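# Stack the tall tin neatly onto the low tin

## Task

Set the tall tin on the low tin so it sits centred and nothing overhangs the low tin's rim; do not drop, toss or let either tin slip, then open the hand and pull away.

## Robot and tools

Robot: two arms, left_arm and right_arm, each ending in a five-finger hand (left_arm has a left hand, the mirror image of the right one). Base positions in the scene frame: left_arm (+0.028, +0.519, +0.001) m, right_arm (-0.051, -0.448, 0) m, both almost unrotated. A post stands behind the arms; do not strike it.

Frames. Scene frame: origin at table height midway between the arms, +z up, +x out across the table, left_arm toward +y. Fixed camera cam_high and the table use the scene frame. Every reported hand pose, velocity and Hand target is in that arm's own base frame. Offsets you send are along the current Hand target's own axes. The hand point sits 0.05 m in front of the palm and 0.15 m from the wrist face; its +z runs along straight fingers, +y out of the palm, +x across the palm away from the thumb on the right hand (toward the thumb on the left). Straight fingers extend 0.06-0.07 m past the point; the wrist can hang below the hand point and hit the table first. A wrist bracket on the little-finger side can collide too.

A row is always 28 numbers, each in [-1, 1], even if only one arm acts: left dx, dy, dz, rx, ry, rz; left hand little, ring, middle, index, thumb_bend, thumb_turn, force_limit, speed; then the same fourteen for the right arm. Pose numbers are offsets, not poses: 1.0 equals 0.6 m of travel or 180 degrees; rx, ry, rz form one rotation vector. Sending six zeros asks nothing new of that arm. Hand motor numbers are absolute targets: +1 straight/open, -1 curled/closed; thumb_turn -1 puts the thumb opposite the fingers, +1 beside the palm. force_limit maps -1..+1 to about 0..10 N at the fingertip (0..15 N for the two thumb motors). speed rises linearly from nearly zero at -1 to full at +0.48 and above. To leave a hand unchanged, resend its last eight numbers actually carried out (before any, use hand_measured plus hand_force_limit and hand_speed). With the thumb turned in, the hand encloses things 0.035-0.065 m across; for a soft grip close at speed -0.94 or below.

Tools.
execute_actions(actions, cameras): actions is a list of actions; each action is up to 15 rows, one per 1/30 s step, the last row held through step 15. All rows in an action count from the Hand target at that action's start, so repeating an offset moves further. An empty list returns images; cameras names which to show (["all"], [] or names).
move(target, speed, blend, stop_force, zero, blocking, cameras): target is one 28-number row or a list of up to 15; every row's offsets count from the same starting Hand targets. speed is the path's top speed in m/s, 0.002 to 3.6 (default 0.25), turning up to twice that in rad/s; one value or one per target. blend in metres rounds corners of a list (0 = stop at each). stop_force, 3-120 N, ends an arm's path when its wrist sensor feels that much push against the motion; then the arm backs to just before the push. Use it slowly (about 0.005 m/s) when setting down; with it, all rows must share the same hand numbers and blocking=false is not allowed. zero (default true) rezeroes the force before the move. Moves are capped at 10 s and do not avoid obstacles. The result adds a move: line such as done, off_target, moving, held or fault, plus limits=paced (pose clipped) or limits=held (steps withheld).
wait(seconds): 0-3600, lets time pass with no new commands.
stop(): brakes a running move.
zoom_image(camera, region): camera is cam_high, cam_left_wrist or cam_right_wrist; region [x0, y0, x1, y1] in pixels, at most 504 by 504.
show_instructions(): shows the reference images.
zero_wrist_force(arm): rezeroes that arm's wrist sensor.
finished_scene(scene=1): ends the scene for good; the tins must stay stacked on their own.

Results. end_effector_position (m), end_effector_quat_wxyz and velocities per arm, in base frame; Hand target (last commanded pose after clipping, the origin for the next offset; the hand often rests a bit short, and the next execute_actions re-requests it). hand_measured, hand_stopped_by (moving, target, force, stalled, fault) and hand_load_n list six values in motor order; a dropped grip shows as load near 0. Wrist force/torque are in the end effector's axes, plus a peak line. Joint positions and torques follow. Camera images are 504x504 with calibrations given; wrist views can lag while moving.

Cautions. Orientation commands are clipped to 32 degrees from the measured one per step. Net force about 150 N or joint overload stops an arm for 10 s; the arms are stiff, so aiming even slightly into a firm surface can fault. Keep wrists away from their first joint's axis. Do not let the hands or arms touch each other; a clearance check helps but is not complete. Long pushing or stretched holding heats motors and can trigger a 30-60 s brake. Avoid drops of even a few millimetres, releasing moving parts, fast swings with a load, hard hits, and anything leaving the table. Objects may get nudged occasionally.

Each tool is called after ">>>" by a JSON object that holds its "name" and its "arguments", one argument or row to a line.

Reference images:

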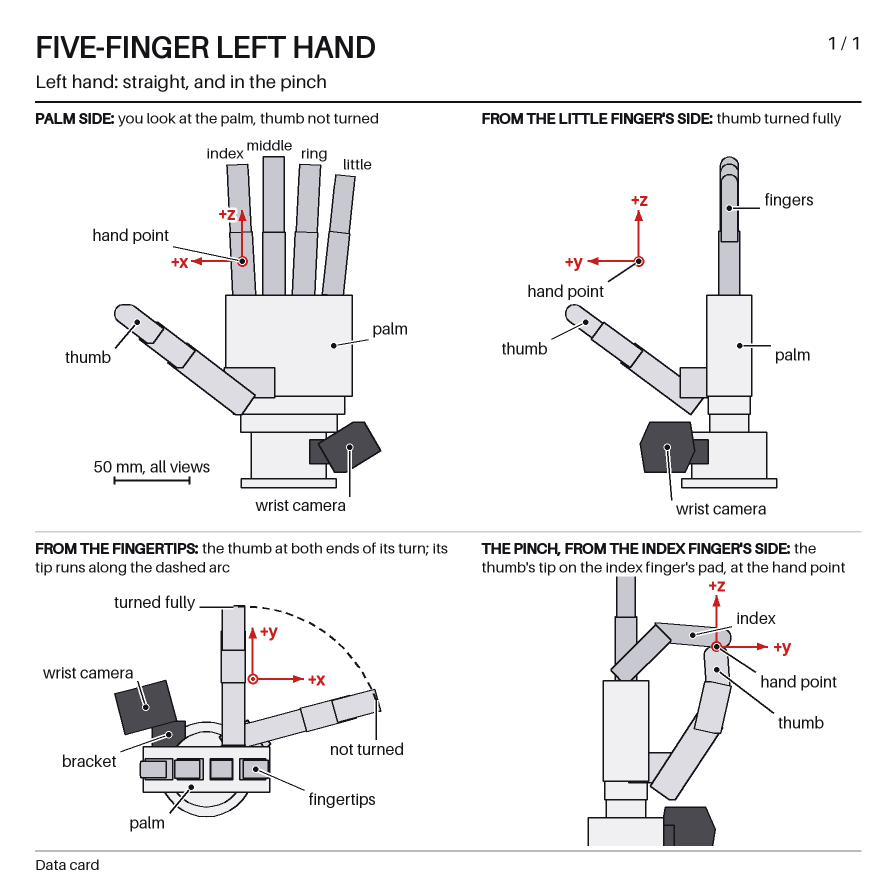

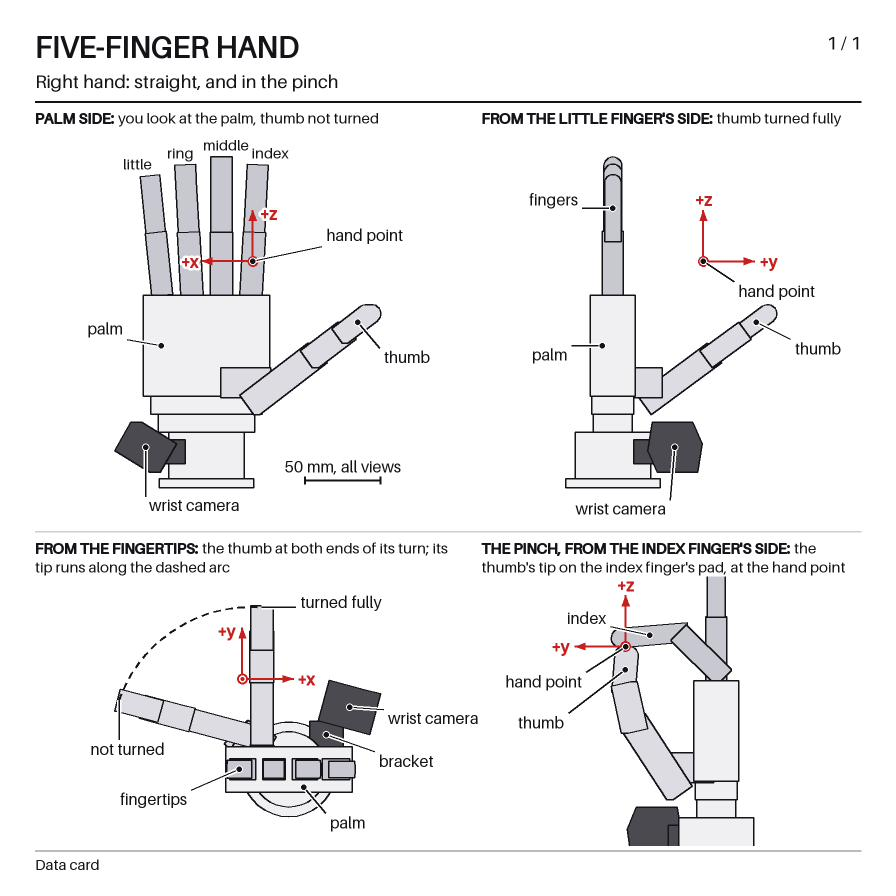

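## Session

>>> {"name": "execute_actions", "arguments": {
  "actions": []
}}

Scene clock: 0.00 s.
left_arm: end_effector_position=(+0.4686, -0.1365, +0.1901) hand_measured=(+1.000, +1.000, +1.000, +1.000, +1.000, +1.000) hand_load_n=(+0.0, +0.0, +0.5, +0.0, +0.0, +0.0) hand_stopped_by=(target, target, target, target, target, target) hand_force_limit=0.00 hand_speed=-0.80 end_effector_quat_wxyz=(-0.389, -0.537, +0.744, +0.085) | right_arm: end_effector_position=(+0.5245, +0.1624, +0.2173) hand_measured=(+1.000, +1.000, +1.000, +1.000, +1.000, +1.000) hand_load_n=(+0.0, +0.0, +0.0, +0.0, +0.0, +0.0) hand_stopped_by=(target, target, target, target, target, target) hand_force_limit=0.00 hand_speed=-0.80 end_effector_quat_wxyz=(-0.150, +0.616, +0.743, -0.215)
Joint positions: left_arm=[3.247 -2.637 -0.831 1.102 -1.35 3.661] | right_arm=[0.139 -0.754 0.859 1.992 1.635 -0.029]
Joint velocities: within noise
Joint torques (N m): no reading
Wrist force (N): no reading
Wrist torque (N m): no reading
Wrist force, peak (N): no reading
Hand target: left_arm +0.4686, -0.1365, +0.1901; -0.389, -0.537, +0.744, +0.085 | right_arm +0.5245, +0.1624, +0.2173; -0.150, +0.616, +0.743, -0.215

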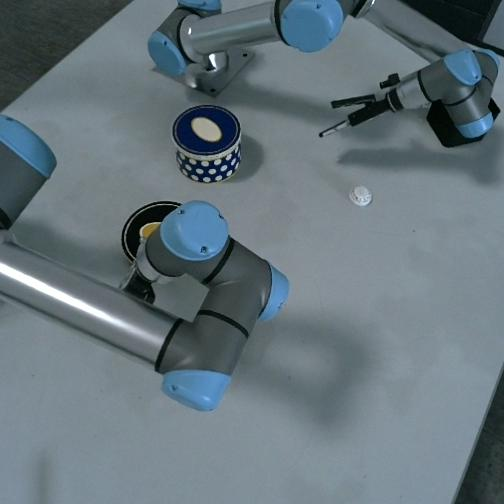

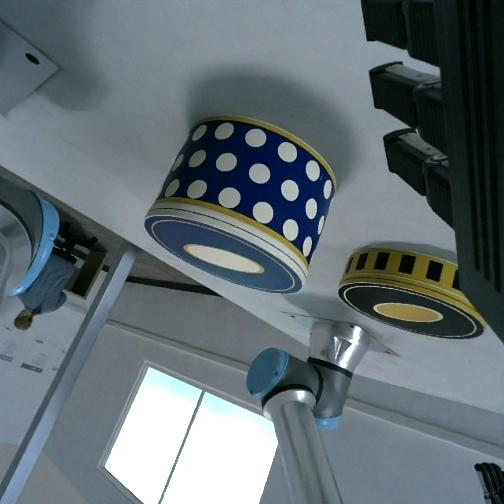

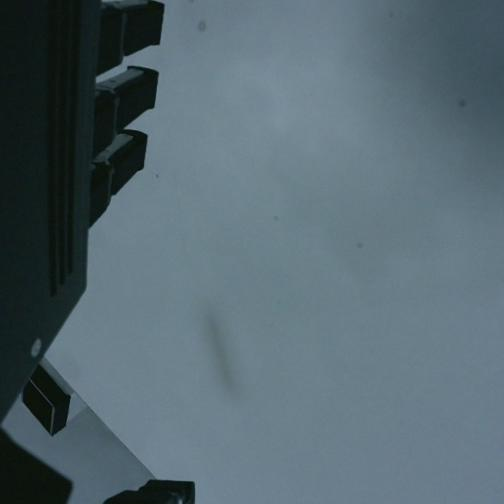

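>>> {"name": "zoom_image", "arguments": {
  "camera": "cam_high",
  "region": [100, 60, 300, 260]
}}

>>> {"name": "zoom_image", "arguments": {
  "camera": "cam_left_wrist",
  "region": [120, 90, 504, 474]
}}

Scaled by 2.520.

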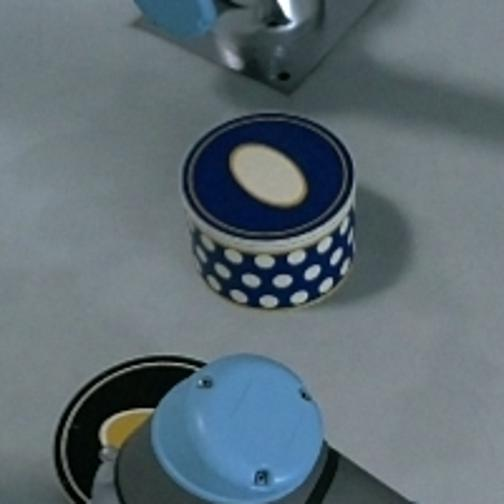

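Scaled by 1.312.

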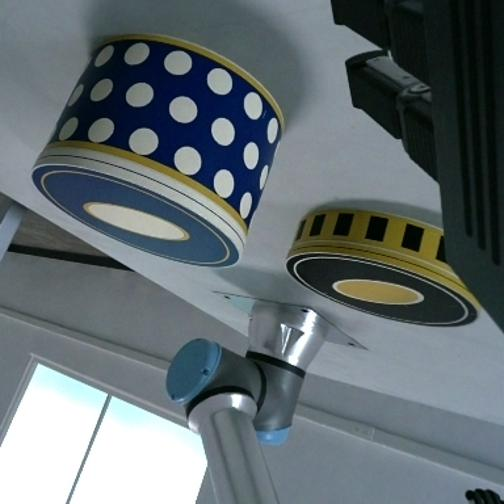

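>>> {"name": "move", "arguments": {
  "target": [0.066,0.369,-0.001,0.2946,0.0637,-0.5623,1,1,1,1,1,1,0,-0.8,-0.137,-0.3562,-0.0035,-0.1502,-0.1036,-0.4261,1,1,1,1,1,1,0,-0.8],
  "speed": 0.3,
  "cameras": ["all"]
}}

Scene clock: 225.73 s.
left_arm: end_effector_position=(+0.3020, -0.0800, +0.3304) hand_measured=(+1.000, +1.000, +1.000, +1.000, +1.000, +1.000) hand_load_n=(+0.0, +0.0, +0.0, +0.0, +0.0, +0.0) hand_stopped_by=(target, target, target, target, target, target) hand_force_limit=0.00 hand_speed=-0.80 end_effector_quat_wxyz=(+0.000, +1.000, -0.002, +0.000) | right_arm: end_effector_position=(+0.3598, +0.0504, +0.3302) hand_measured=(+1.000, +1.000, +1.000, +1.000, +1.000, +1.000) hand_load_n=(+0.0, +0.0, +0.0, +0.0, +0.0, +0.0) hand_stopped_by=(target, target, target, target, target, target) hand_force_limit=0.00 hand_speed=-0.80 end_effector_quat_wxyz=(+0.000, +0.006, +1.000, +0.000)
Joint positions: left_arm=[3.581 -1.441 -1.709 1.579 -1.571 2.014] | right_arm=[-0.447 -1.552 1.57 1.554 1.571 -2.005]
Joint torques (N m): left_arm=[-13.15 23.37 25.11 -3.96 -2.54 -3.08] | right_arm=[-7.48 -24.41 -3.92 4.25 -2.58 -1.92]
Wrist force (N): left_arm=[-1.8 -0.5 -1.1] | right_arm=[0.1 -0.1 0.0]
Wrist torque (N m): left_arm=[0.12 0.07 -0.03] | right_arm=[-0.03 -0.02 0.10]
Wrist force, peak (N): left_arm=[-2.2 0.3 -1.2] | right_arm=[0.2 0.8 1.3]
Hand target: left_arm +0.3020, -0.0800, +0.3304; +0.000, +1.000, -0.002, +0.000 | right_arm +0.3598, +0.0504, +0.3302; +0.000, +0.006, +1.000, +0.000
Off the commanded pose: left_arm 0.000 m, 0 deg | right_arm 0.000 m, 0 deg.
move: done
cam_left_wrist: T_world_to_cam=[[0.28745, 0.9575, 0.02388, -0.0195], [0.83159, -0.26187, 0.48977, -0.43056], [0.47521, -0.12093, -0.87152, 0.25082]] pos_world=[0.24447, -0.06375, 0.42994]
cam_right_wrist: T_world_to_cam=[[-0.21117, 0.97671, -0.03813, 0.04515], [0.82157, 0.19849, 0.53444, -0.48646], [0.52956, 0.08153, -0.84435, 0.19954]] pos_world=[0.30353, 0.03619, 0.43019]

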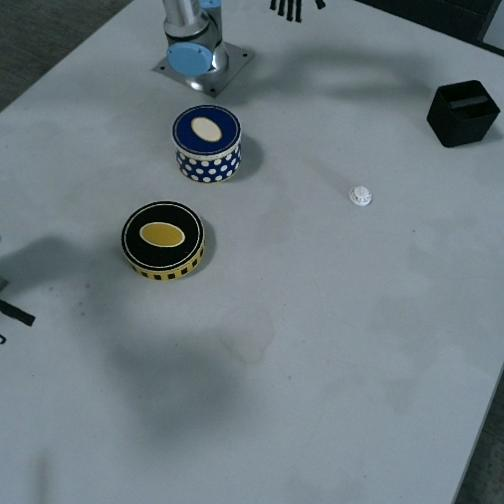

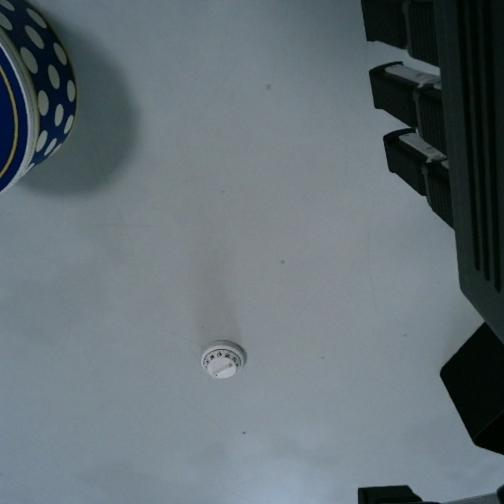

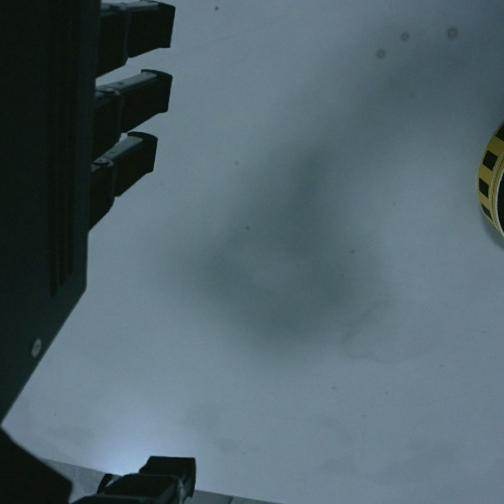

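>>> {"name": "zoom_image", "arguments": {
  "camera": "cam_high",
  "region": [110, 90, 260, 290]
}}

>>> {"name": "zoom_image", "arguments": {
  "camera": "cam_high",
  "region": [110, 190, 220, 290]
}}

>>> {"name": "zoom_image", "arguments": {
  "camera": "cam_high",
  "region": [160, 95, 260, 195]
}}

Scaled by 2.520.

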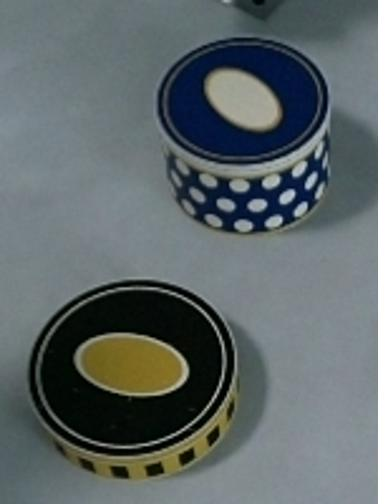

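Scaled by 4.582.

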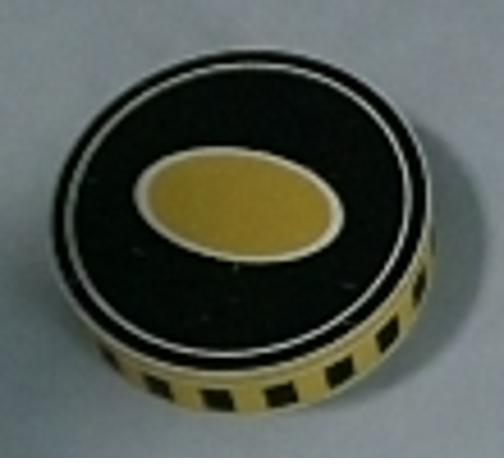

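Scaled by 5.040.

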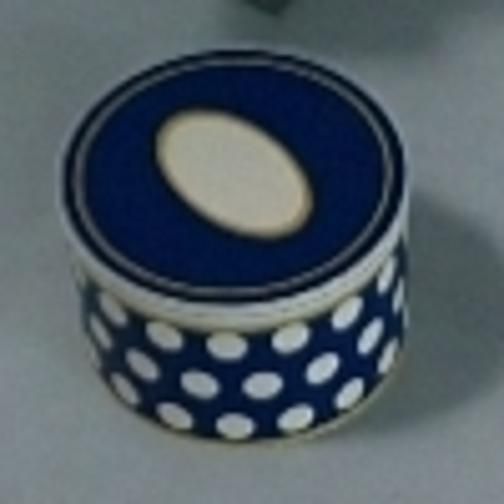

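>>> {"name": "move", "arguments": {
  "target": [-0.0738,0.0837,0.1333,0,0,0,1,1,1,1,1,1,0,-0.8,0.0383,0.89,0.1333,0,0,0,1,1,1,1,1,1,0,-0.8],
  "speed": 0.25,
  "cameras": ["all"]
}}

Scene clock: 307.07 s.
left_arm: end_effector_position=(+0.2575, -0.1301, +0.2504) hand_measured=(+1.000, +1.000, +1.000, +1.000, +1.000, +1.000) hand_load_n=(+0.0, +0.0, +0.0, +0.0, -0.5, +0.0) hand_stopped_by=(target, target, target, target, target, target) hand_force_limit=0.00 hand_speed=-0.80 end_effector_quat_wxyz=(+0.000, +1.000, -0.002, +0.000) | right_arm: end_effector_position=(+0.3433, +0.5846, +0.2506) hand_measured=(+1.000, +1.000, +1.000, +1.000, +1.000, +1.000) hand_load_n=(+0.0, +0.0, +0.0, +0.0, +0.0, +0.0) hand_stopped_by=(target, target, target, target, target, target) hand_force_limit=0.00 hand_speed=-0.80 end_effector_quat_wxyz=(+0.000, +0.006, +1.000, +0.000)
Joint positions: left_arm=[3.44 -1.362 -1.979 1.769 -1.571 1.873] | right_arm=[0.814 -0.769 0.659 1.68 1.57 -0.744]
Joint torques (N m): left_arm=[-13.44 20.26 6.58 -0.21 -2.21 -2.81] | right_arm=[7.4 -43.37 -31.06 4.08 2.8 2.05]
Wrist force (N): left_arm=[-1.9 0.0 -1.1] | right_arm=[0.0 0.5 0.8]
Wrist torque (N m): left_arm=[0.18 0.11 -0.03] | right_arm=[0.06 -0.01 0.02]
Wrist force, peak (N): left_arm=[-2.4 -0.1 -1.2] | right_arm=[0.4 2.0 1.5]
Hand target: left_arm +0.2575, -0.1301, +0.2504; +0.000, +1.000, -0.002, +0.000 | right_arm +0.3433, +0.5847, +0.2506; +0.000, +0.006, +1.000, +0.000
Off the commanded pose: left_arm 0.000 m, 0 deg | right_arm 0.000 m, 0 deg.
move: done
cam_left_wrist: T_world_to_cam=[[0.28741, 0.95751, 0.02396, 0.04318], [0.83161, -0.26187, 0.48975, -0.36741], [0.47521, -0.12083, -0.87153, 0.19624]] pos_world=[0.19987, -0.11385, 0.34993]
cam_right_wrist: T_world_to_cam=[[-0.21124, 0.97669, -0.03806, -0.48324], [0.82155, 0.19851, 0.53445, -0.5363], [0.52955, 0.08163, -0.84434, 0.09742]] pos_world=[0.28693, 0.57049, 0.35049]

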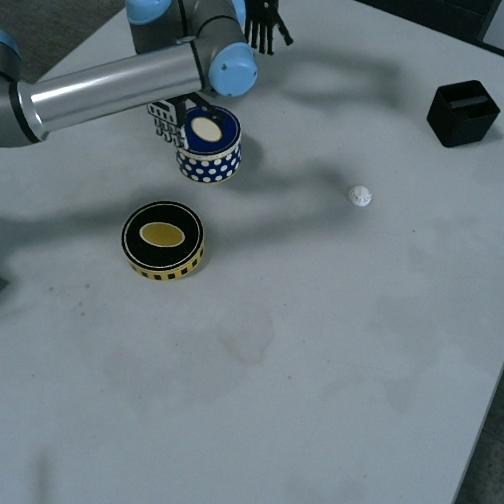

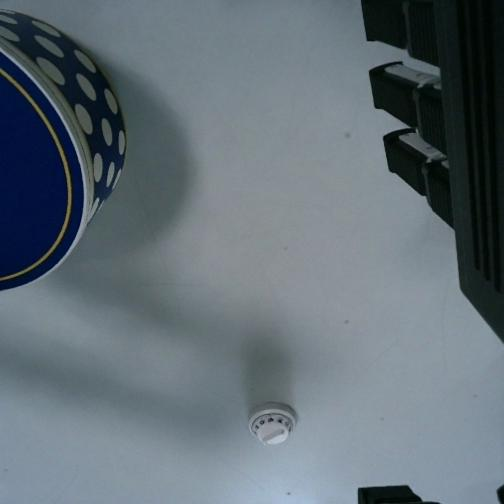

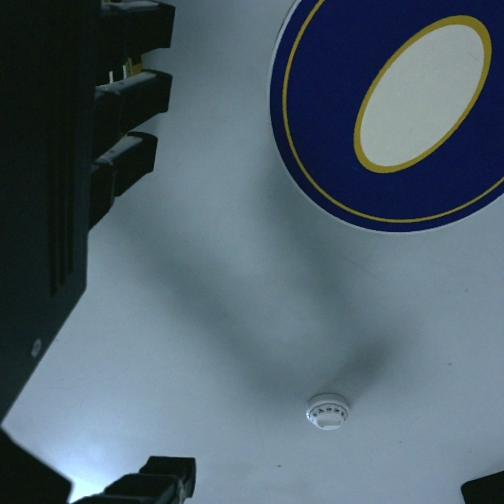

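>>> {"name": "zoom_image", "arguments": {
  "camera": "cam_left_wrist",
  "region": [0, 0, 160, 300]
}}

>>> {"name": "zoom_image", "arguments": {
  "camera": "cam_right_wrist",
  "region": [90, 0, 504, 240]
}}

Scaled by 1.680.

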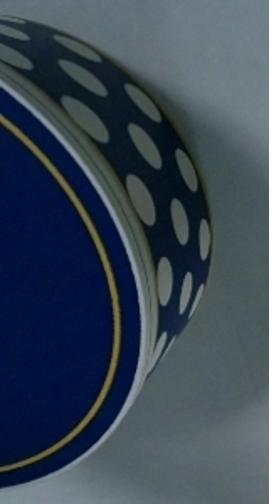

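Scaled by 1.217.

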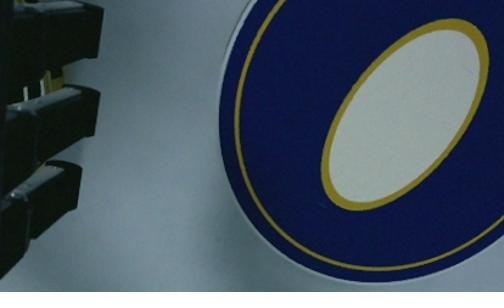

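>>> {"name": "move", "arguments": {
  "target": [
    [0.0092,0.15,0.0,0,0,0,1,1,1,1,1,1,0,-0.8,-0.0092,0,0.0,0,0,0,1,1,1,1,1,1,0,-0.8],
    [0.0092,0.15,0.2607,0,0,0,1,1,1,1,1,1,0,-0.8,-0.0092,0,0.2593,0,0,0,1,1,1,1,1,1,0,-0.8]
  ],
  "speed": 0.15,
  "blend": 0.02,
  "cameras": ["all"]
}}

Scene clock: 371.00 s.
left_arm: end_effector_position=(+0.2626, -0.2202, +0.0941) hand_measured=(+1.000, +1.000, +1.000, +1.000, +1.000, +1.000) hand_load_n=(+0.0, +0.0, +0.0, +0.0, +0.0, +0.0) hand_stopped_by=(target, target, target, target, target, target) hand_force_limit=0.00 hand_speed=-0.80 end_effector_quat_wxyz=(+0.000, +1.000, -0.002, +0.000) | right_arm: end_effector_position=(+0.3487, +0.5847, +0.0951) hand_measured=(+1.000, +1.000, +1.000, +1.000, +1.000, +1.000) hand_load_n=(+0.0, +0.0, +0.0, +0.0, -0.5, +0.0) hand_stopped_by=(target, target, target, target, target, target) hand_force_limit=0.00 hand_speed=-0.80 end_effector_quat_wxyz=(+0.000, +0.006, +1.000, +0.000)
Joint positions: left_arm=[3.032 -1.663 -2.142 2.233 -1.57 1.465] | right_arm=[0.808 -0.723 0.977 1.317 1.57 -0.751]
Joint torques (N m): left_arm=[-13.41 3.3 2.55 -0.12 2.67 -2.85] | right_arm=[-6.36 -42.39 -3.31 0.63 -2.63 -1.39]
Wrist force (N): left_arm=[-1.4 0.4 -1.2] | right_arm=[0.0 0.2 0.7]
Wrist torque (N m): left_arm=[0.26 0.02 -0.01] | right_arm=[0.03 -0.04 0.09]
Wrist force, peak (N): left_arm=[-2.3 -1.0 -1.2] | right_arm=[0.2 0.2 1.9]
Hand target: left_arm +0.2626, -0.2202, +0.0941; +0.000, +1.000, -0.002, +0.000 | right_arm +0.3487, +0.5847, +0.0950; +0.000, +0.006, +1.000, +0.000
Off the commanded pose: left_arm 0.000 m, 0 deg | right_arm 0.000 m, 0 deg.
move: done
cam_left_wrist: T_world_to_cam=[[0.28741, 0.95751, 0.02396, 0.13164], [0.83161, -0.26187, 0.48975, -0.31867], [0.47521, -0.12083, -0.87153, 0.04672]] pos_world=[0.20497, -0.20385, 0.19364]
cam_right_wrist: T_world_to_cam=[[-0.21124, 0.97669, -0.03806, -0.488], [0.82155, 0.19851, 0.53445, -0.45771], [0.52955, 0.08163, -0.84434, -0.03679]] pos_world=[0.29243, 0.57049, 0.19499]

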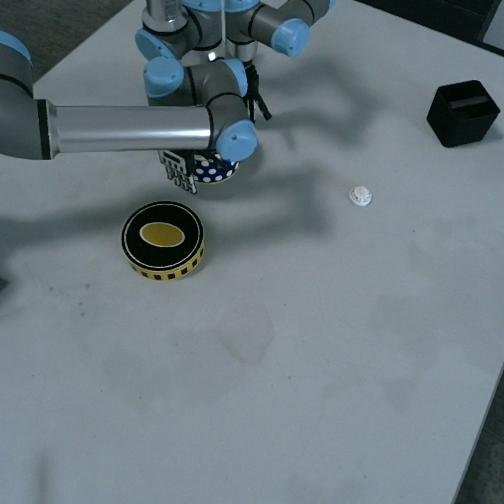

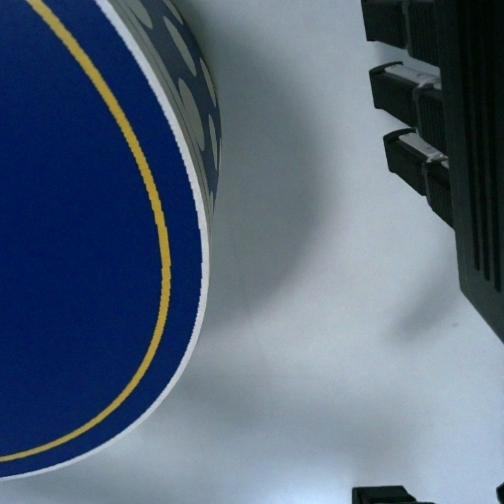

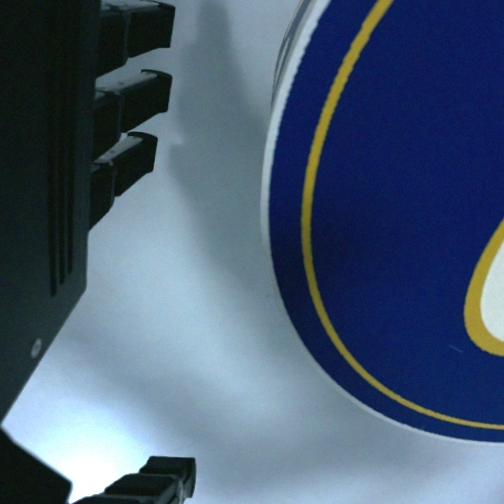

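>>> {"name": "move", "arguments": {
  "target": [0,0.0633,0,0,0,0,1,1,1,1,1,1,0,-0.8,0,0.0633,0,0,0,0,1,1,1,1,1,1,0,-0.8],
  "speed": 0.06,
  "cameras": ["all"]
}}

Scene clock: 387.00 s.
left_arm: end_effector_position=(+0.2624, -0.2581, +0.0941) hand_measured=(+1.000, +1.000, +1.000, +1.000, +1.000, +1.000) hand_load_n=(+0.0, +0.0, +0.0, +0.0, +0.0, +0.0) hand_stopped_by=(target, target, target, target, target, target) hand_force_limit=0.00 hand_speed=-0.80 end_effector_quat_wxyz=(+0.000, +1.000, -0.002, +0.000) | right_arm: end_effector_position=(+0.3492, +0.6226, +0.0950) hand_measured=(+1.000, +1.000, +1.000, +1.000, +1.000, +1.000) hand_load_n=(+0.0, +0.0, +0.0, +0.0, +0.0, +0.0) hand_stopped_by=(target, target, target, target, target, target) hand_force_limit=0.00 hand_speed=-0.80 end_effector_quat_wxyz=(+0.000, +0.006, +1.000, +0.000)
Joint positions: left_arm=[2.888 -1.719 -2.077 2.224 -1.57 1.322] | right_arm=[0.849 -0.623 0.789 1.404 1.57 -0.71]
Joint torques (N m): left_arm=[-13.68 6.38 21.01 -4.11 -2.38 -2.86] | right_arm=[8.21 -45.8 -30.05 4.28 2.79 1.77]
Wrist force (N): left_arm=[-1.1 0.2 -1.0] | right_arm=[0.1 0.8 0.8]
Wrist torque (N m): left_arm=[0.23 0.01 0.01] | right_arm=[0.11 -0.05 0.03]
Wrist force, peak (N): left_arm=[-1.8 0.4 -1.3] | right_arm=[-0.2 0.6 1.2]
Hand target: left_arm +0.2624, -0.2581, +0.0941; +0.000, +1.000, -0.002, +0.000 | right_arm +0.3492, +0.6227, +0.0950; +0.000, +0.006, +1.000, +0.000
Off the commanded pose: left_arm 0.000 m, 0 deg | right_arm 0.000 m, 0 deg.
move: done
cam_left_wrist: T_world_to_cam=[[0.28741, 0.95751, 0.02396, 0.16808], [0.83161, -0.26187, 0.48975, -0.32845], [0.47521, -0.12083, -0.87153, 0.04223]] pos_world=[0.20477, -0.24185, 0.19364]
cam_right_wrist: T_world_to_cam=[[-0.21124, 0.97669, -0.03806, -0.52503], [0.82155, 0.19851, 0.53445, -0.46558], [0.52955, 0.08163, -0.84434, -0.0401]] pos_world=[0.29283, 0.60849, 0.19499]

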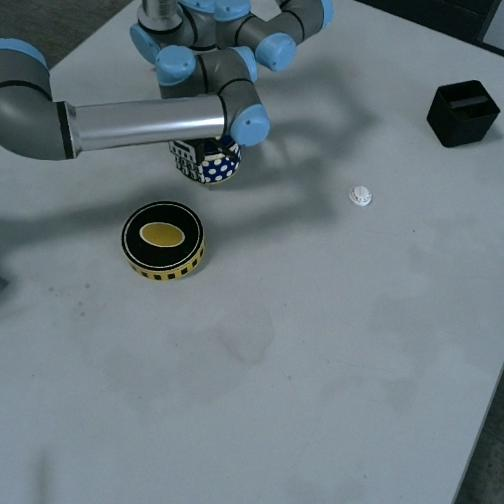

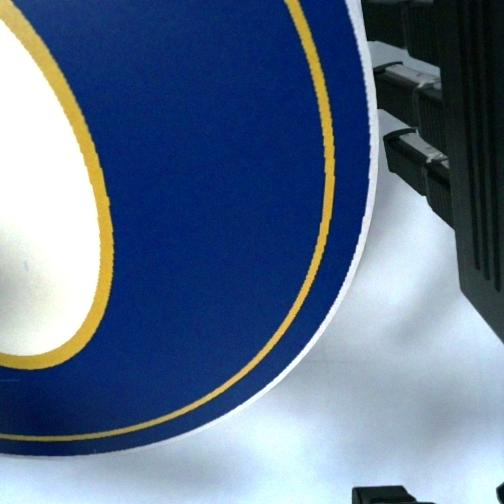

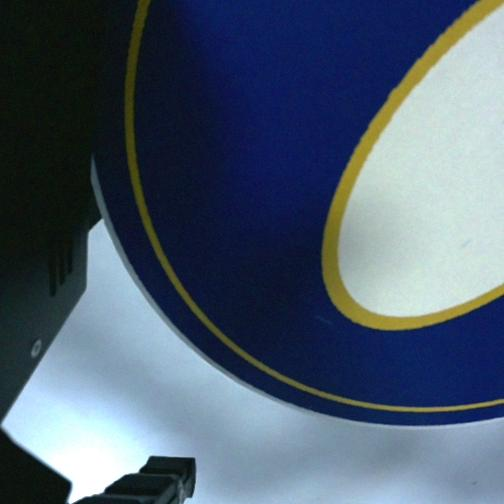

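>>> {"name": "move", "arguments": {
  "target": [0,0.05,0,0,0,0,1,1,1,1,1,1,0,-0.8,0,0.05,0,0,0,0,1,1,1,1,1,1,0,-0.8],
  "speed": 0.008,
  "stop_force": 4,
  "cameras": ["cam_left_wrist","cam_right_wrist"]
}}

Scene clock: 419.90 s.
left_arm: end_effector_position=(+0.2624, -0.2596, +0.0941) hand_measured=(+1.000, +1.000, +1.000, +1.000, +1.000, +1.000) hand_load_n=(+0.0, +0.0, +0.0, +0.0, +0.0, +0.0) hand_stopped_by=(target, target, target, target, target, target) hand_force_limit=0.00 hand_speed=-0.80 end_effector_quat_wxyz=(+0.000, +1.000, -0.002, +0.000) | right_arm: end_effector_position=(+0.3492, +0.6239, +0.0950) hand_measured=(+1.000, +1.000, +1.000, +1.000, +1.000, +1.000) hand_load_n=(+0.0, +0.0, +0.0, +0.0, -0.5, +0.0) hand_stopped_by=(target, target, target, target, target, target) hand_force_limit=0.00 hand_speed=-0.80 end_effector_quat_wxyz=(+0.000, +0.006, +1.000, +0.000)
Joint positions: left_arm=[2.883 -1.721 -2.074 2.224 -1.57 1.316] | right_arm=[0.85 -0.619 0.783 1.407 1.57 -0.708]
Joint torques (N m): left_arm=[10.29 31.21 3.12 -0.73 -1.86 2.61] | right_arm=[-7.68 -58.25 -3.98 0.74 2.61 -2.09]
Wrist force (N): left_arm=[-1.3 0.2 -1.5] | right_arm=[-0.1 0.8 0.8]
Wrist torque (N m): left_arm=[0.27 0.02 -0.14] | right_arm=[0.12 -0.01 0.02]
Wrist force, peak (N): left_arm=[-1.4 0.4 -1.7] | right_arm=[0.5 0.9 1.1]
Hand target: left_arm +0.2624, -0.2596, +0.0941; +0.000, +1.000, -0.002, +0.000 (not the last commanded pose) | right_arm +0.3492, +0.6239, +0.0950; +0.000, +0.006, +1.000, +0.000 (not the last commanded pose)
Off the commanded pose: left_arm 0.029 m, 0 deg | right_arm 0.029 m, 0 deg.
move: held (left_arm, right_arm; a check stopped the path); limits=held
pose unreachable (left arm): on one or more control steps of this call, first in action 0 (counted from 0), this arm could not follow its commanded pose, so it was not sent that pose on those steps. It may still have moved: this result reports where it is.
cause: moving toward the commanded pose would bring a part of the arm too close to another arm (a part of this arm just beyond joint 4 (wrist 1) and a part of the right arm just beyond its joint 4 (wrist 1), at the place that arm was heading or pushing toward when its own hold began).
pose unreachable (right arm): on one or more control steps of this call, first in action 0 (counted from 0), this arm could not follow its commanded pose, so it was not sent that pose on those steps. It may still have moved: this result reports where it is.
cause: moving toward the commanded pose would bring a part of the arm too close to another arm (a part of this arm just beyond joint 4 (wrist 1) and a part of the left arm just beyond its joint 4 (wrist 1), along the way the arms are being sent, or toward where that arm still pushes).
cam_left_wrist: T_world_to_cam=[[0.28741, 0.95751, 0.02396, 0.16951], [0.83161, -0.26187, 0.48975, -0.32885], [0.47521, -0.12083, -0.87153, 0.04205]] pos_world=[0.20477, -0.24335, 0.19364]
cam_right_wrist: T_world_to_cam=[[-0.21124, 0.97669, -0.03805, -0.5262], [0.82156, 0.19851, 0.53445, -0.46581], [0.52955, 0.08163, -0.84434, -0.0402]] pos_world=[0.29283, 0.60969, 0.19499]

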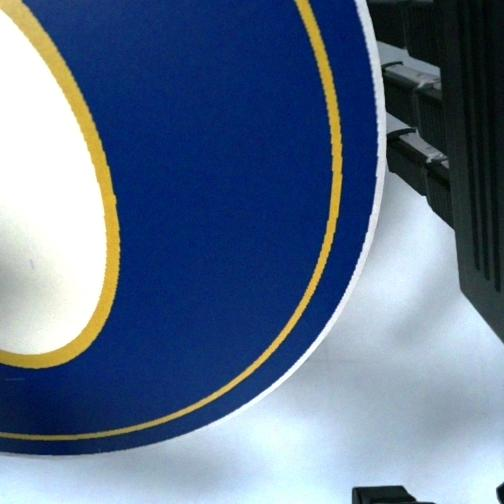

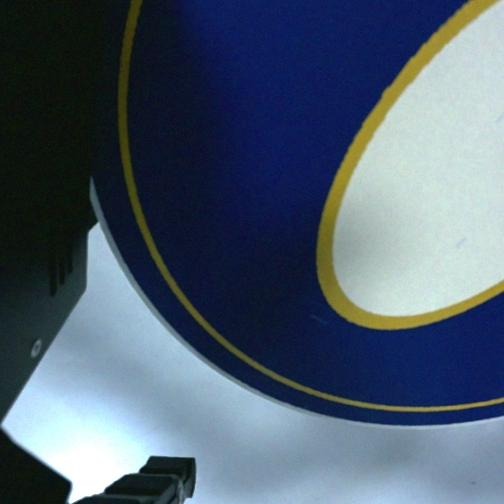

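>>> {"name": "move", "arguments": {
  "target": [
    [0,-0.0333,-0.01,0,0,0,1,1,1,1,1,1,0,-0.8,0,-0.0333,-0.01,0,0,0,1,1,1,1,1,1,0,-0.8],
    [0.0078,-0.0333,-0.0333,0,-0.1111,0,1,1,1,1,1,1,0,-0.8,0.0158,-0.0333,-0.0617,0,-0.1111,0,1,1,1,1,1,1,0,-0.8],
    [0.0078,-0.0333,0.02,0,-0.1111,0,1,1,1,1,1,1,0,-0.8,0.0158,-0.0333,-0.0117,0,-0.1111,0,1,1,1,1,1,1,0,-0.8]
  ],
  "speed": 0.1,
  "blend": 0.005,
  "cameras": ["all"]
}}

Scene clock: 607.87 s.
left_arm: end_effector_position=(+0.2672, -0.2396, +0.0821) hand_measured=(+1.000, +1.000, +1.000, +1.000, +1.000, +1.000) hand_load_n=(+0.0, +0.0, +0.0, +0.0, +0.0, +0.0) hand_stopped_by=(target, target, target, target, target, target) hand_force_limit=0.00 hand_speed=-0.80 end_effector_quat_wxyz=(+0.000, +0.985, -0.002, -0.174) | right_arm: end_effector_position=(+0.3395, +0.6040, +0.1021) hand_measured=(+1.000, +1.000, +1.000, +1.000, +1.000, +1.000) hand_load_n=(+0.0, +0.0, +0.0, +0.0, -0.5, -0.5) hand_stopped_by=(target, target, target, target, target, target) hand_force_limit=0.00 hand_speed=-0.80 end_effector_quat_wxyz=(+0.173, +0.006, +0.985, -0.001)
Joint positions: left_arm=[3.004 -1.935 -1.952 1.969 -1.525 1.445] | right_arm=[0.952 -0.794 1.101 1.059 1.855 -0.635]
Joint torques (N m): left_arm=[-6.92 13.07 1.51 -0.64 2.65 -1.28] | right_arm=[7.79 -40.22 -4.22 0.28 3.04 -0.97]
Wrist force (N): left_arm=[-2.2 -0.1 -1.3] | right_arm=[0.2 0.6 0.5]
Wrist torque (N m): left_arm=[0.17 0.08 -0.11] | right_arm=[0.09 -0.03 0.07]
Wrist force, peak (N): left_arm=[-2.8 0.2 -1.6] | right_arm=[0.3 1.3 1.6]
Hand target: left_arm +0.2671, -0.2396, +0.0821; +0.000, +0.985, -0.002, -0.174 | right_arm +0.3394, +0.6040, +0.1021; +0.173, +0.006, +0.985, -0.001
Off the commanded pose: left_arm 0.000 m, 0 deg | right_arm 0.000 m, 0 deg.
move: done
cam_left_wrist: T_world_to_cam=[[0.27865, 0.95749, -0.07455, 0.15968], [0.94885, -0.26247, 0.17551, -0.32732], [0.14848, -0.11964, -0.98165, 0.12838]] pos_world=[0.24702, -0.22344, 0.19538]
cam_right_wrist: T_world_to_cam=[[-0.18449, 0.97644, -0.11194, -0.50996], [0.58942, 0.20106, 0.7824, -0.40571], [0.78648, 0.07837, -0.61263, -0.13641]] pos_world=[0.25233, 0.5902, 0.17678]

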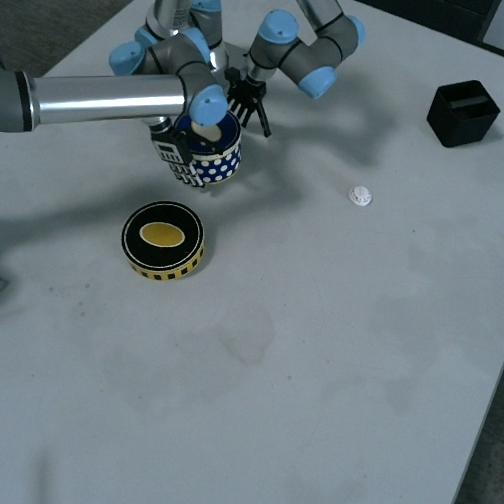

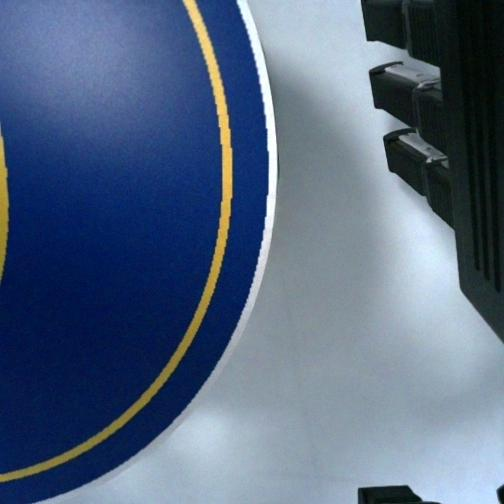

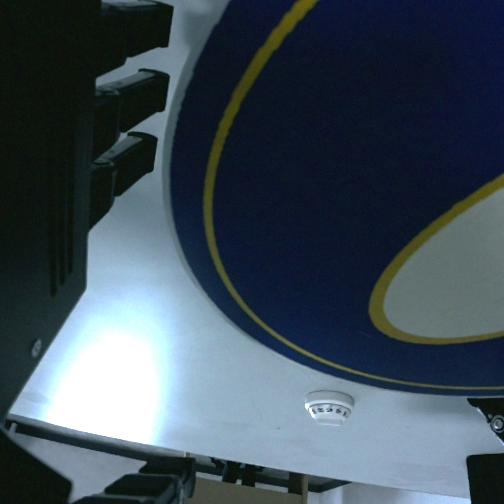

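>>> {"name": "move", "arguments": {
  "target": [
    [0,0.025,0,0,0,0,1,1,1,1,1,1,0,-0.8,0,0.025,0,0,0,0,1,1,1,1,1,1,0,-0.8],
    [0,0.0917,0,0,0,0,1,1,1,1,1,1,0,-0.8,0,0.0917,0,0,0,0,1,1,1,1,1,1,0,-0.8]
  ],
  "speed": [0.03, 0.008],
  "stop_force": 5,
  "cameras": ["all"]
}}

Scene clock: 617.23 s.
left_arm: end_effector_position=(+0.2670, -0.2647, +0.0821) hand_measured=(+1.000, +1.000, +1.000, +1.000, +1.000, +1.000) hand_load_n=(+0.0, +0.0, +0.0, +0.0, +0.0, +0.0) hand_stopped_by=(target, target, target, target, target, target) hand_force_limit=0.00 hand_speed=-0.80 end_effector_quat_wxyz=(+0.000, +0.985, -0.002, -0.174) | right_arm: end_effector_position=(+0.3398, +0.6291, +0.1021) hand_measured=(+1.000, +1.000, +1.000, +1.000, +1.000, +1.000) hand_load_n=(+0.0, +0.0, +0.0, +0.0, -0.5, +0.0) hand_stopped_by=(target, target, target, target, target, target) hand_force_limit=0.00 hand_speed=-0.80 end_effector_quat_wxyz=(+0.173, +0.006, +0.985, -0.001)
Joint positions: left_arm=[2.933 -1.96 -1.912 1.958 -1.501 1.379] | right_arm=[0.976 -0.73 0.987 1.116 1.86 -0.611]
Joint torques (N m): left_arm=[9.27 38.61 1.64 -0.68 -1.38 2.35] | right_arm=[-6.15 -54.18 -5.53 -0.53 -2.73 -1.93]
Wrist force (N): left_arm=[-2.1 -4.5 -1.4] | right_arm=[0.6 -3.9 -0.1]
Wrist torque (N m): left_arm=[0.10 0.12 0.13] | right_arm=[0.09 -0.05 -0.07]
Wrist force, peak (N): left_arm=[-2.1 -9.8 -2.1] | right_arm=[0.6 -8.9 0.0]
Hand target: left_arm +0.2670, -0.2647, +0.0821; +0.000, +0.985, -0.002, -0.174 (not the last commanded pose) | right_arm +0.3398, +0.6291, +0.1021; +0.173, +0.006, +0.985, -0.001 (not the last commanded pose)
Off the commanded pose: left_arm 0.030 m, 0 deg | right_arm 0.030 m, 0 deg.
move: contact (left_arm, right_arm); path passed 1 of 2 targets
cam_left_wrist: T_world_to_cam=[[0.2787, 0.95749, -0.07434, 0.18378], [0.94883, -0.26256, 0.17545, -0.33385], [0.14847, -0.11943, -0.98168, 0.12544]] pos_world=[0.24692, -0.24864, 0.19538]
cam_right_wrist: T_world_to_cam=[[-0.18454, 0.97642, -0.11201, -0.53437], [0.58941, 0.20115, 0.78239, -0.41098], [0.78648, 0.07837, -0.61263, -0.13861]] pos_world=[0.25263, 0.6153, 0.17678]

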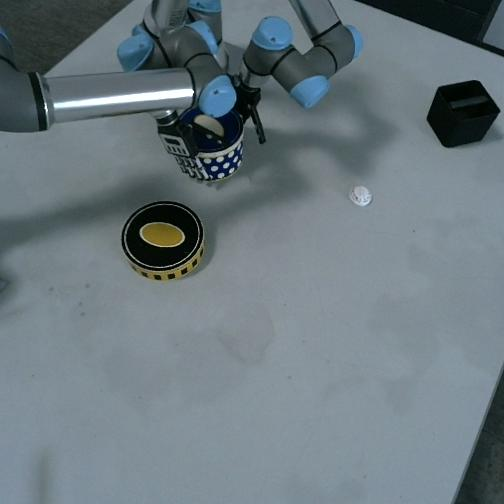

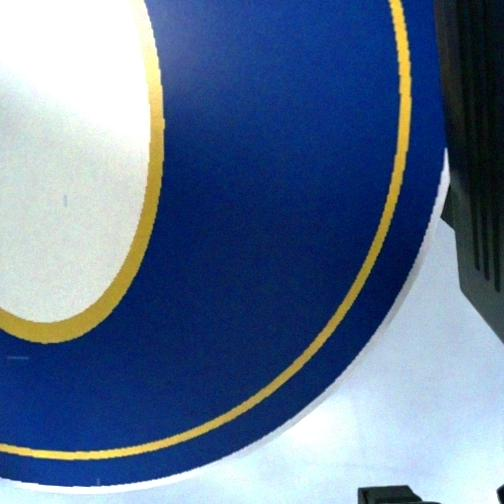

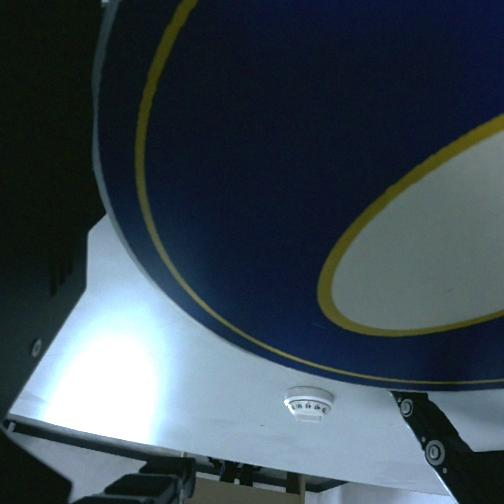

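>>> {"name": "move", "arguments": {
  "target": [0,0.01,0,0,0,0,1,1,1,1,1,1,0,-0.8,0,0.01,0,0,0,0,1,1,1,1,1,1,0,-0.8],
  "speed": 0.003,
  "stop_force": 16,
  "zero": false
}}

Scene clock: 640.60 s.
left_arm: end_effector_position=(+0.2671, -0.2652, +0.0821) hand_measured=(+1.000, +1.000, +1.000, +1.000, +1.000, +1.000) hand_load_n=(+0.0, +0.0, +0.0, +0.5, +0.0, +0.0) hand_stopped_by=(target, target, target, target, target, target) hand_force_limit=0.00 hand_speed=-0.80 end_effector_quat_wxyz=(+0.000, +0.985, -0.002, -0.174) | right_arm: end_effector_position=(+0.3398, +0.6297, +0.1020) hand_measured=(+1.000, +1.000, +1.000, +1.000, +1.000, +1.000) hand_load_n=(+0.0, +0.0, +0.0, +0.0, +0.0, +0.0) hand_stopped_by=(target, target, target, target, target, target) hand_force_limit=0.00 hand_speed=-0.80 end_effector_quat_wxyz=(+0.173, +0.006, +0.985, -0.001)
Joint positions: left_arm=[2.932 -1.96 -1.911 1.958 -1.501 1.377] | right_arm=[0.977 -0.729 0.984 1.118 1.86 -0.611]
Joint torques (N m): left_arm=[6.32 39.56 2.66 -0.63 1.22 2.21] | right_arm=[-3.2 -55.05 -7.81 -2.7 0.47 -1.64]
Wrist force (N): left_arm=[-0.8 -16.1 -1.7] | right_arm=[0.3 -15.9 -1.4]
Wrist torque (N m): left_arm=[-0.20 0.09 0.83] | right_arm=[-0.41 0.07 -0.57]
Wrist force, peak (N): left_arm=[-0.6 -19.3 -2.2] | right_arm=[1.0 -18.7 -0.1]
Hand target: left_arm +0.2671, -0.2652, +0.0821; +0.000, +0.985, -0.002, -0.174 (not the last commanded pose) | right_arm +0.3398, +0.6297, +0.1020; +0.173, +0.006, +0.985, -0.001 (not the last commanded pose)
Off the commanded pose: left_arm 0.006 m, 0 deg | right_arm 0.005 m, 0 deg.
move: contact (left_arm, right_arm)

>>> {"name": "wait", "arguments": {
  "seconds": 0.1,
  "cameras": ["all"]
}}

>>> {"name": "zoom_image", "arguments": {
  "camera": "cam_high",
  "region": [150, 70, 280, 200]
}}

>>> {"name": "zoom_image", "arguments": {
  "camera": "cam_left_wrist",
  "region": [304, 50, 504, 250]
}}

>>> {"name": "zoom_image", "arguments": {
  "camera": "cam_right_wrist",
  "region": [0, 50, 200, 250]
}}

Scene clock: 664.77 s.
left_arm: end_effector_position=(+0.2671, -0.2652, +0.0821) hand_measured=(+1.000, +1.000, +1.000, +1.000, +1.000, +1.000) hand_load_n=(+0.0, +0.0, +0.0, +0.0, +0.0, +0.0) hand_stopped_by=(target, target, target, target, target, target) hand_force_limit=0.00 hand_speed=-0.80 end_effector_quat_wxyz=(+0.000, +0.985, -0.002, -0.174) | right_arm: end_effector_position=(+0.3398, +0.6297, +0.1020) hand_measured=(+1.000, +1.000, +1.000, +1.000, +1.000, +1.000) hand_load_n=(+0.0, +0.0, +0.0, +0.0, +0.0, +0.0) hand_stopped_by=(target, target, target, target, target, target) hand_force_limit=0.00 hand_speed=-0.80 end_effector_quat_wxyz=(+0.173, +0.006, +0.985, -0.001)
Joint positions: left_arm=[2.932 -1.96 -1.911 1.958 -1.501 1.377] | right_arm=[0.977 -0.729 0.984 1.118 1.86 -0.611]
Joint torques (N m): left_arm=[6.24 38.77 3.53 -0.65 1.19 2.34] | right_arm=[-2.7 -54.65 -7.62 -1.93 0.45 -1.45]
Wrist force (N): left_arm=[-0.9 -16.3 -1.8] | right_arm=[0.5 -15.9 -1.3]
Wrist torque (N m): left_arm=[-0.24 0.10 0.82] | right_arm=[-0.43 0.04 -0.54]
Wrist force, peak (N): left_arm=[-0.8 -16.6 -1.8] | right_arm=[0.5 -16.5 -1.5]
Hand target: left_arm +0.2671, -0.2652, +0.0821; +0.000, +0.985, -0.002, -0.174 (not the last commanded pose) | right_arm +0.3398, +0.6297, +0.1020; +0.173, +0.006, +0.985, -0.001 (not the last commanded pose)
Off the commanded pose: left_arm 0.006 m, 0 deg | right_arm 0.005 m, 0 deg.
wait: 0.10 s; at rest from the start
cam_left_wrist: T_world_to_cam=[[0.27873, 0.9575, -0.07416, 0.18422], [0.94878, -0.26258, 0.17572, -0.33403], [0.14878, -0.11934, -0.98164, 0.12532]] pos_world=[0.24692, -0.24914, 0.19538]
cam_right_wrist: T_world_to_cam=[[-0.18455, 0.97641, -0.11212, -0.53491], [0.58957, 0.20126, 0.78224, -0.41124], [0.78635, 0.07826, -0.61281, -0.13861]] pos_world=[0.25274, 0.6159, 0.17678]

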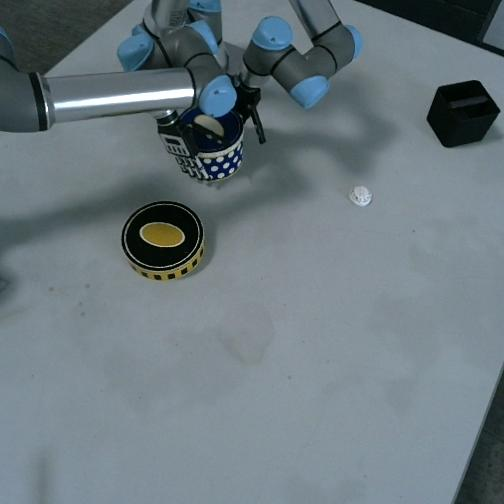

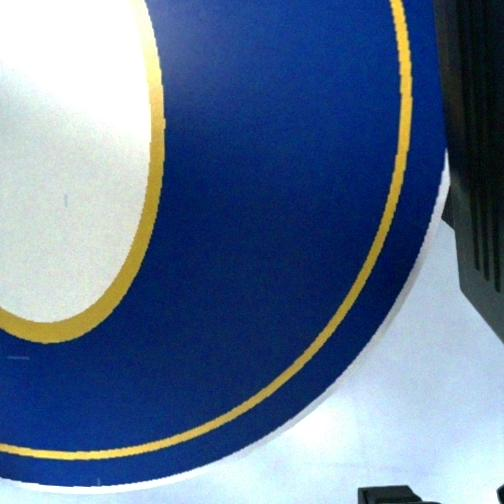

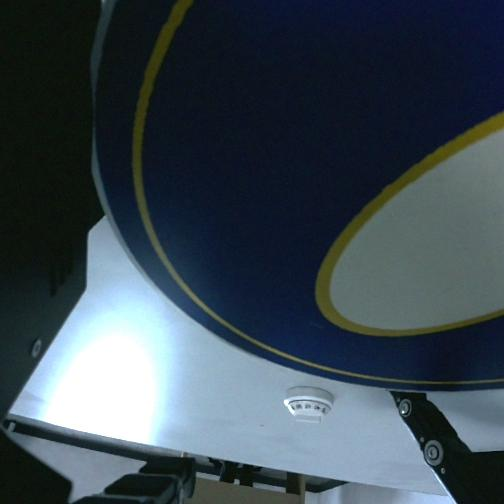

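Scaled by 3.877.

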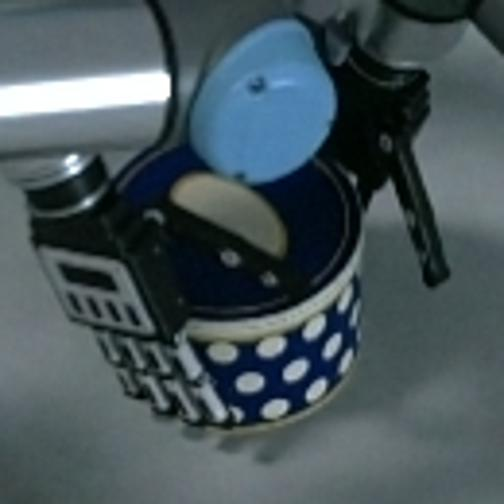

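Scaled by 2.520.

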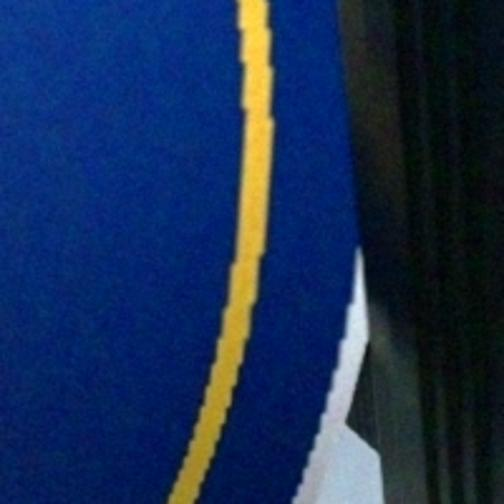

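Scaled by 2.520.

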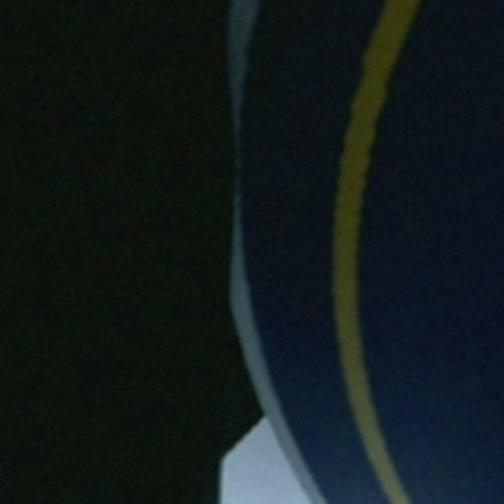

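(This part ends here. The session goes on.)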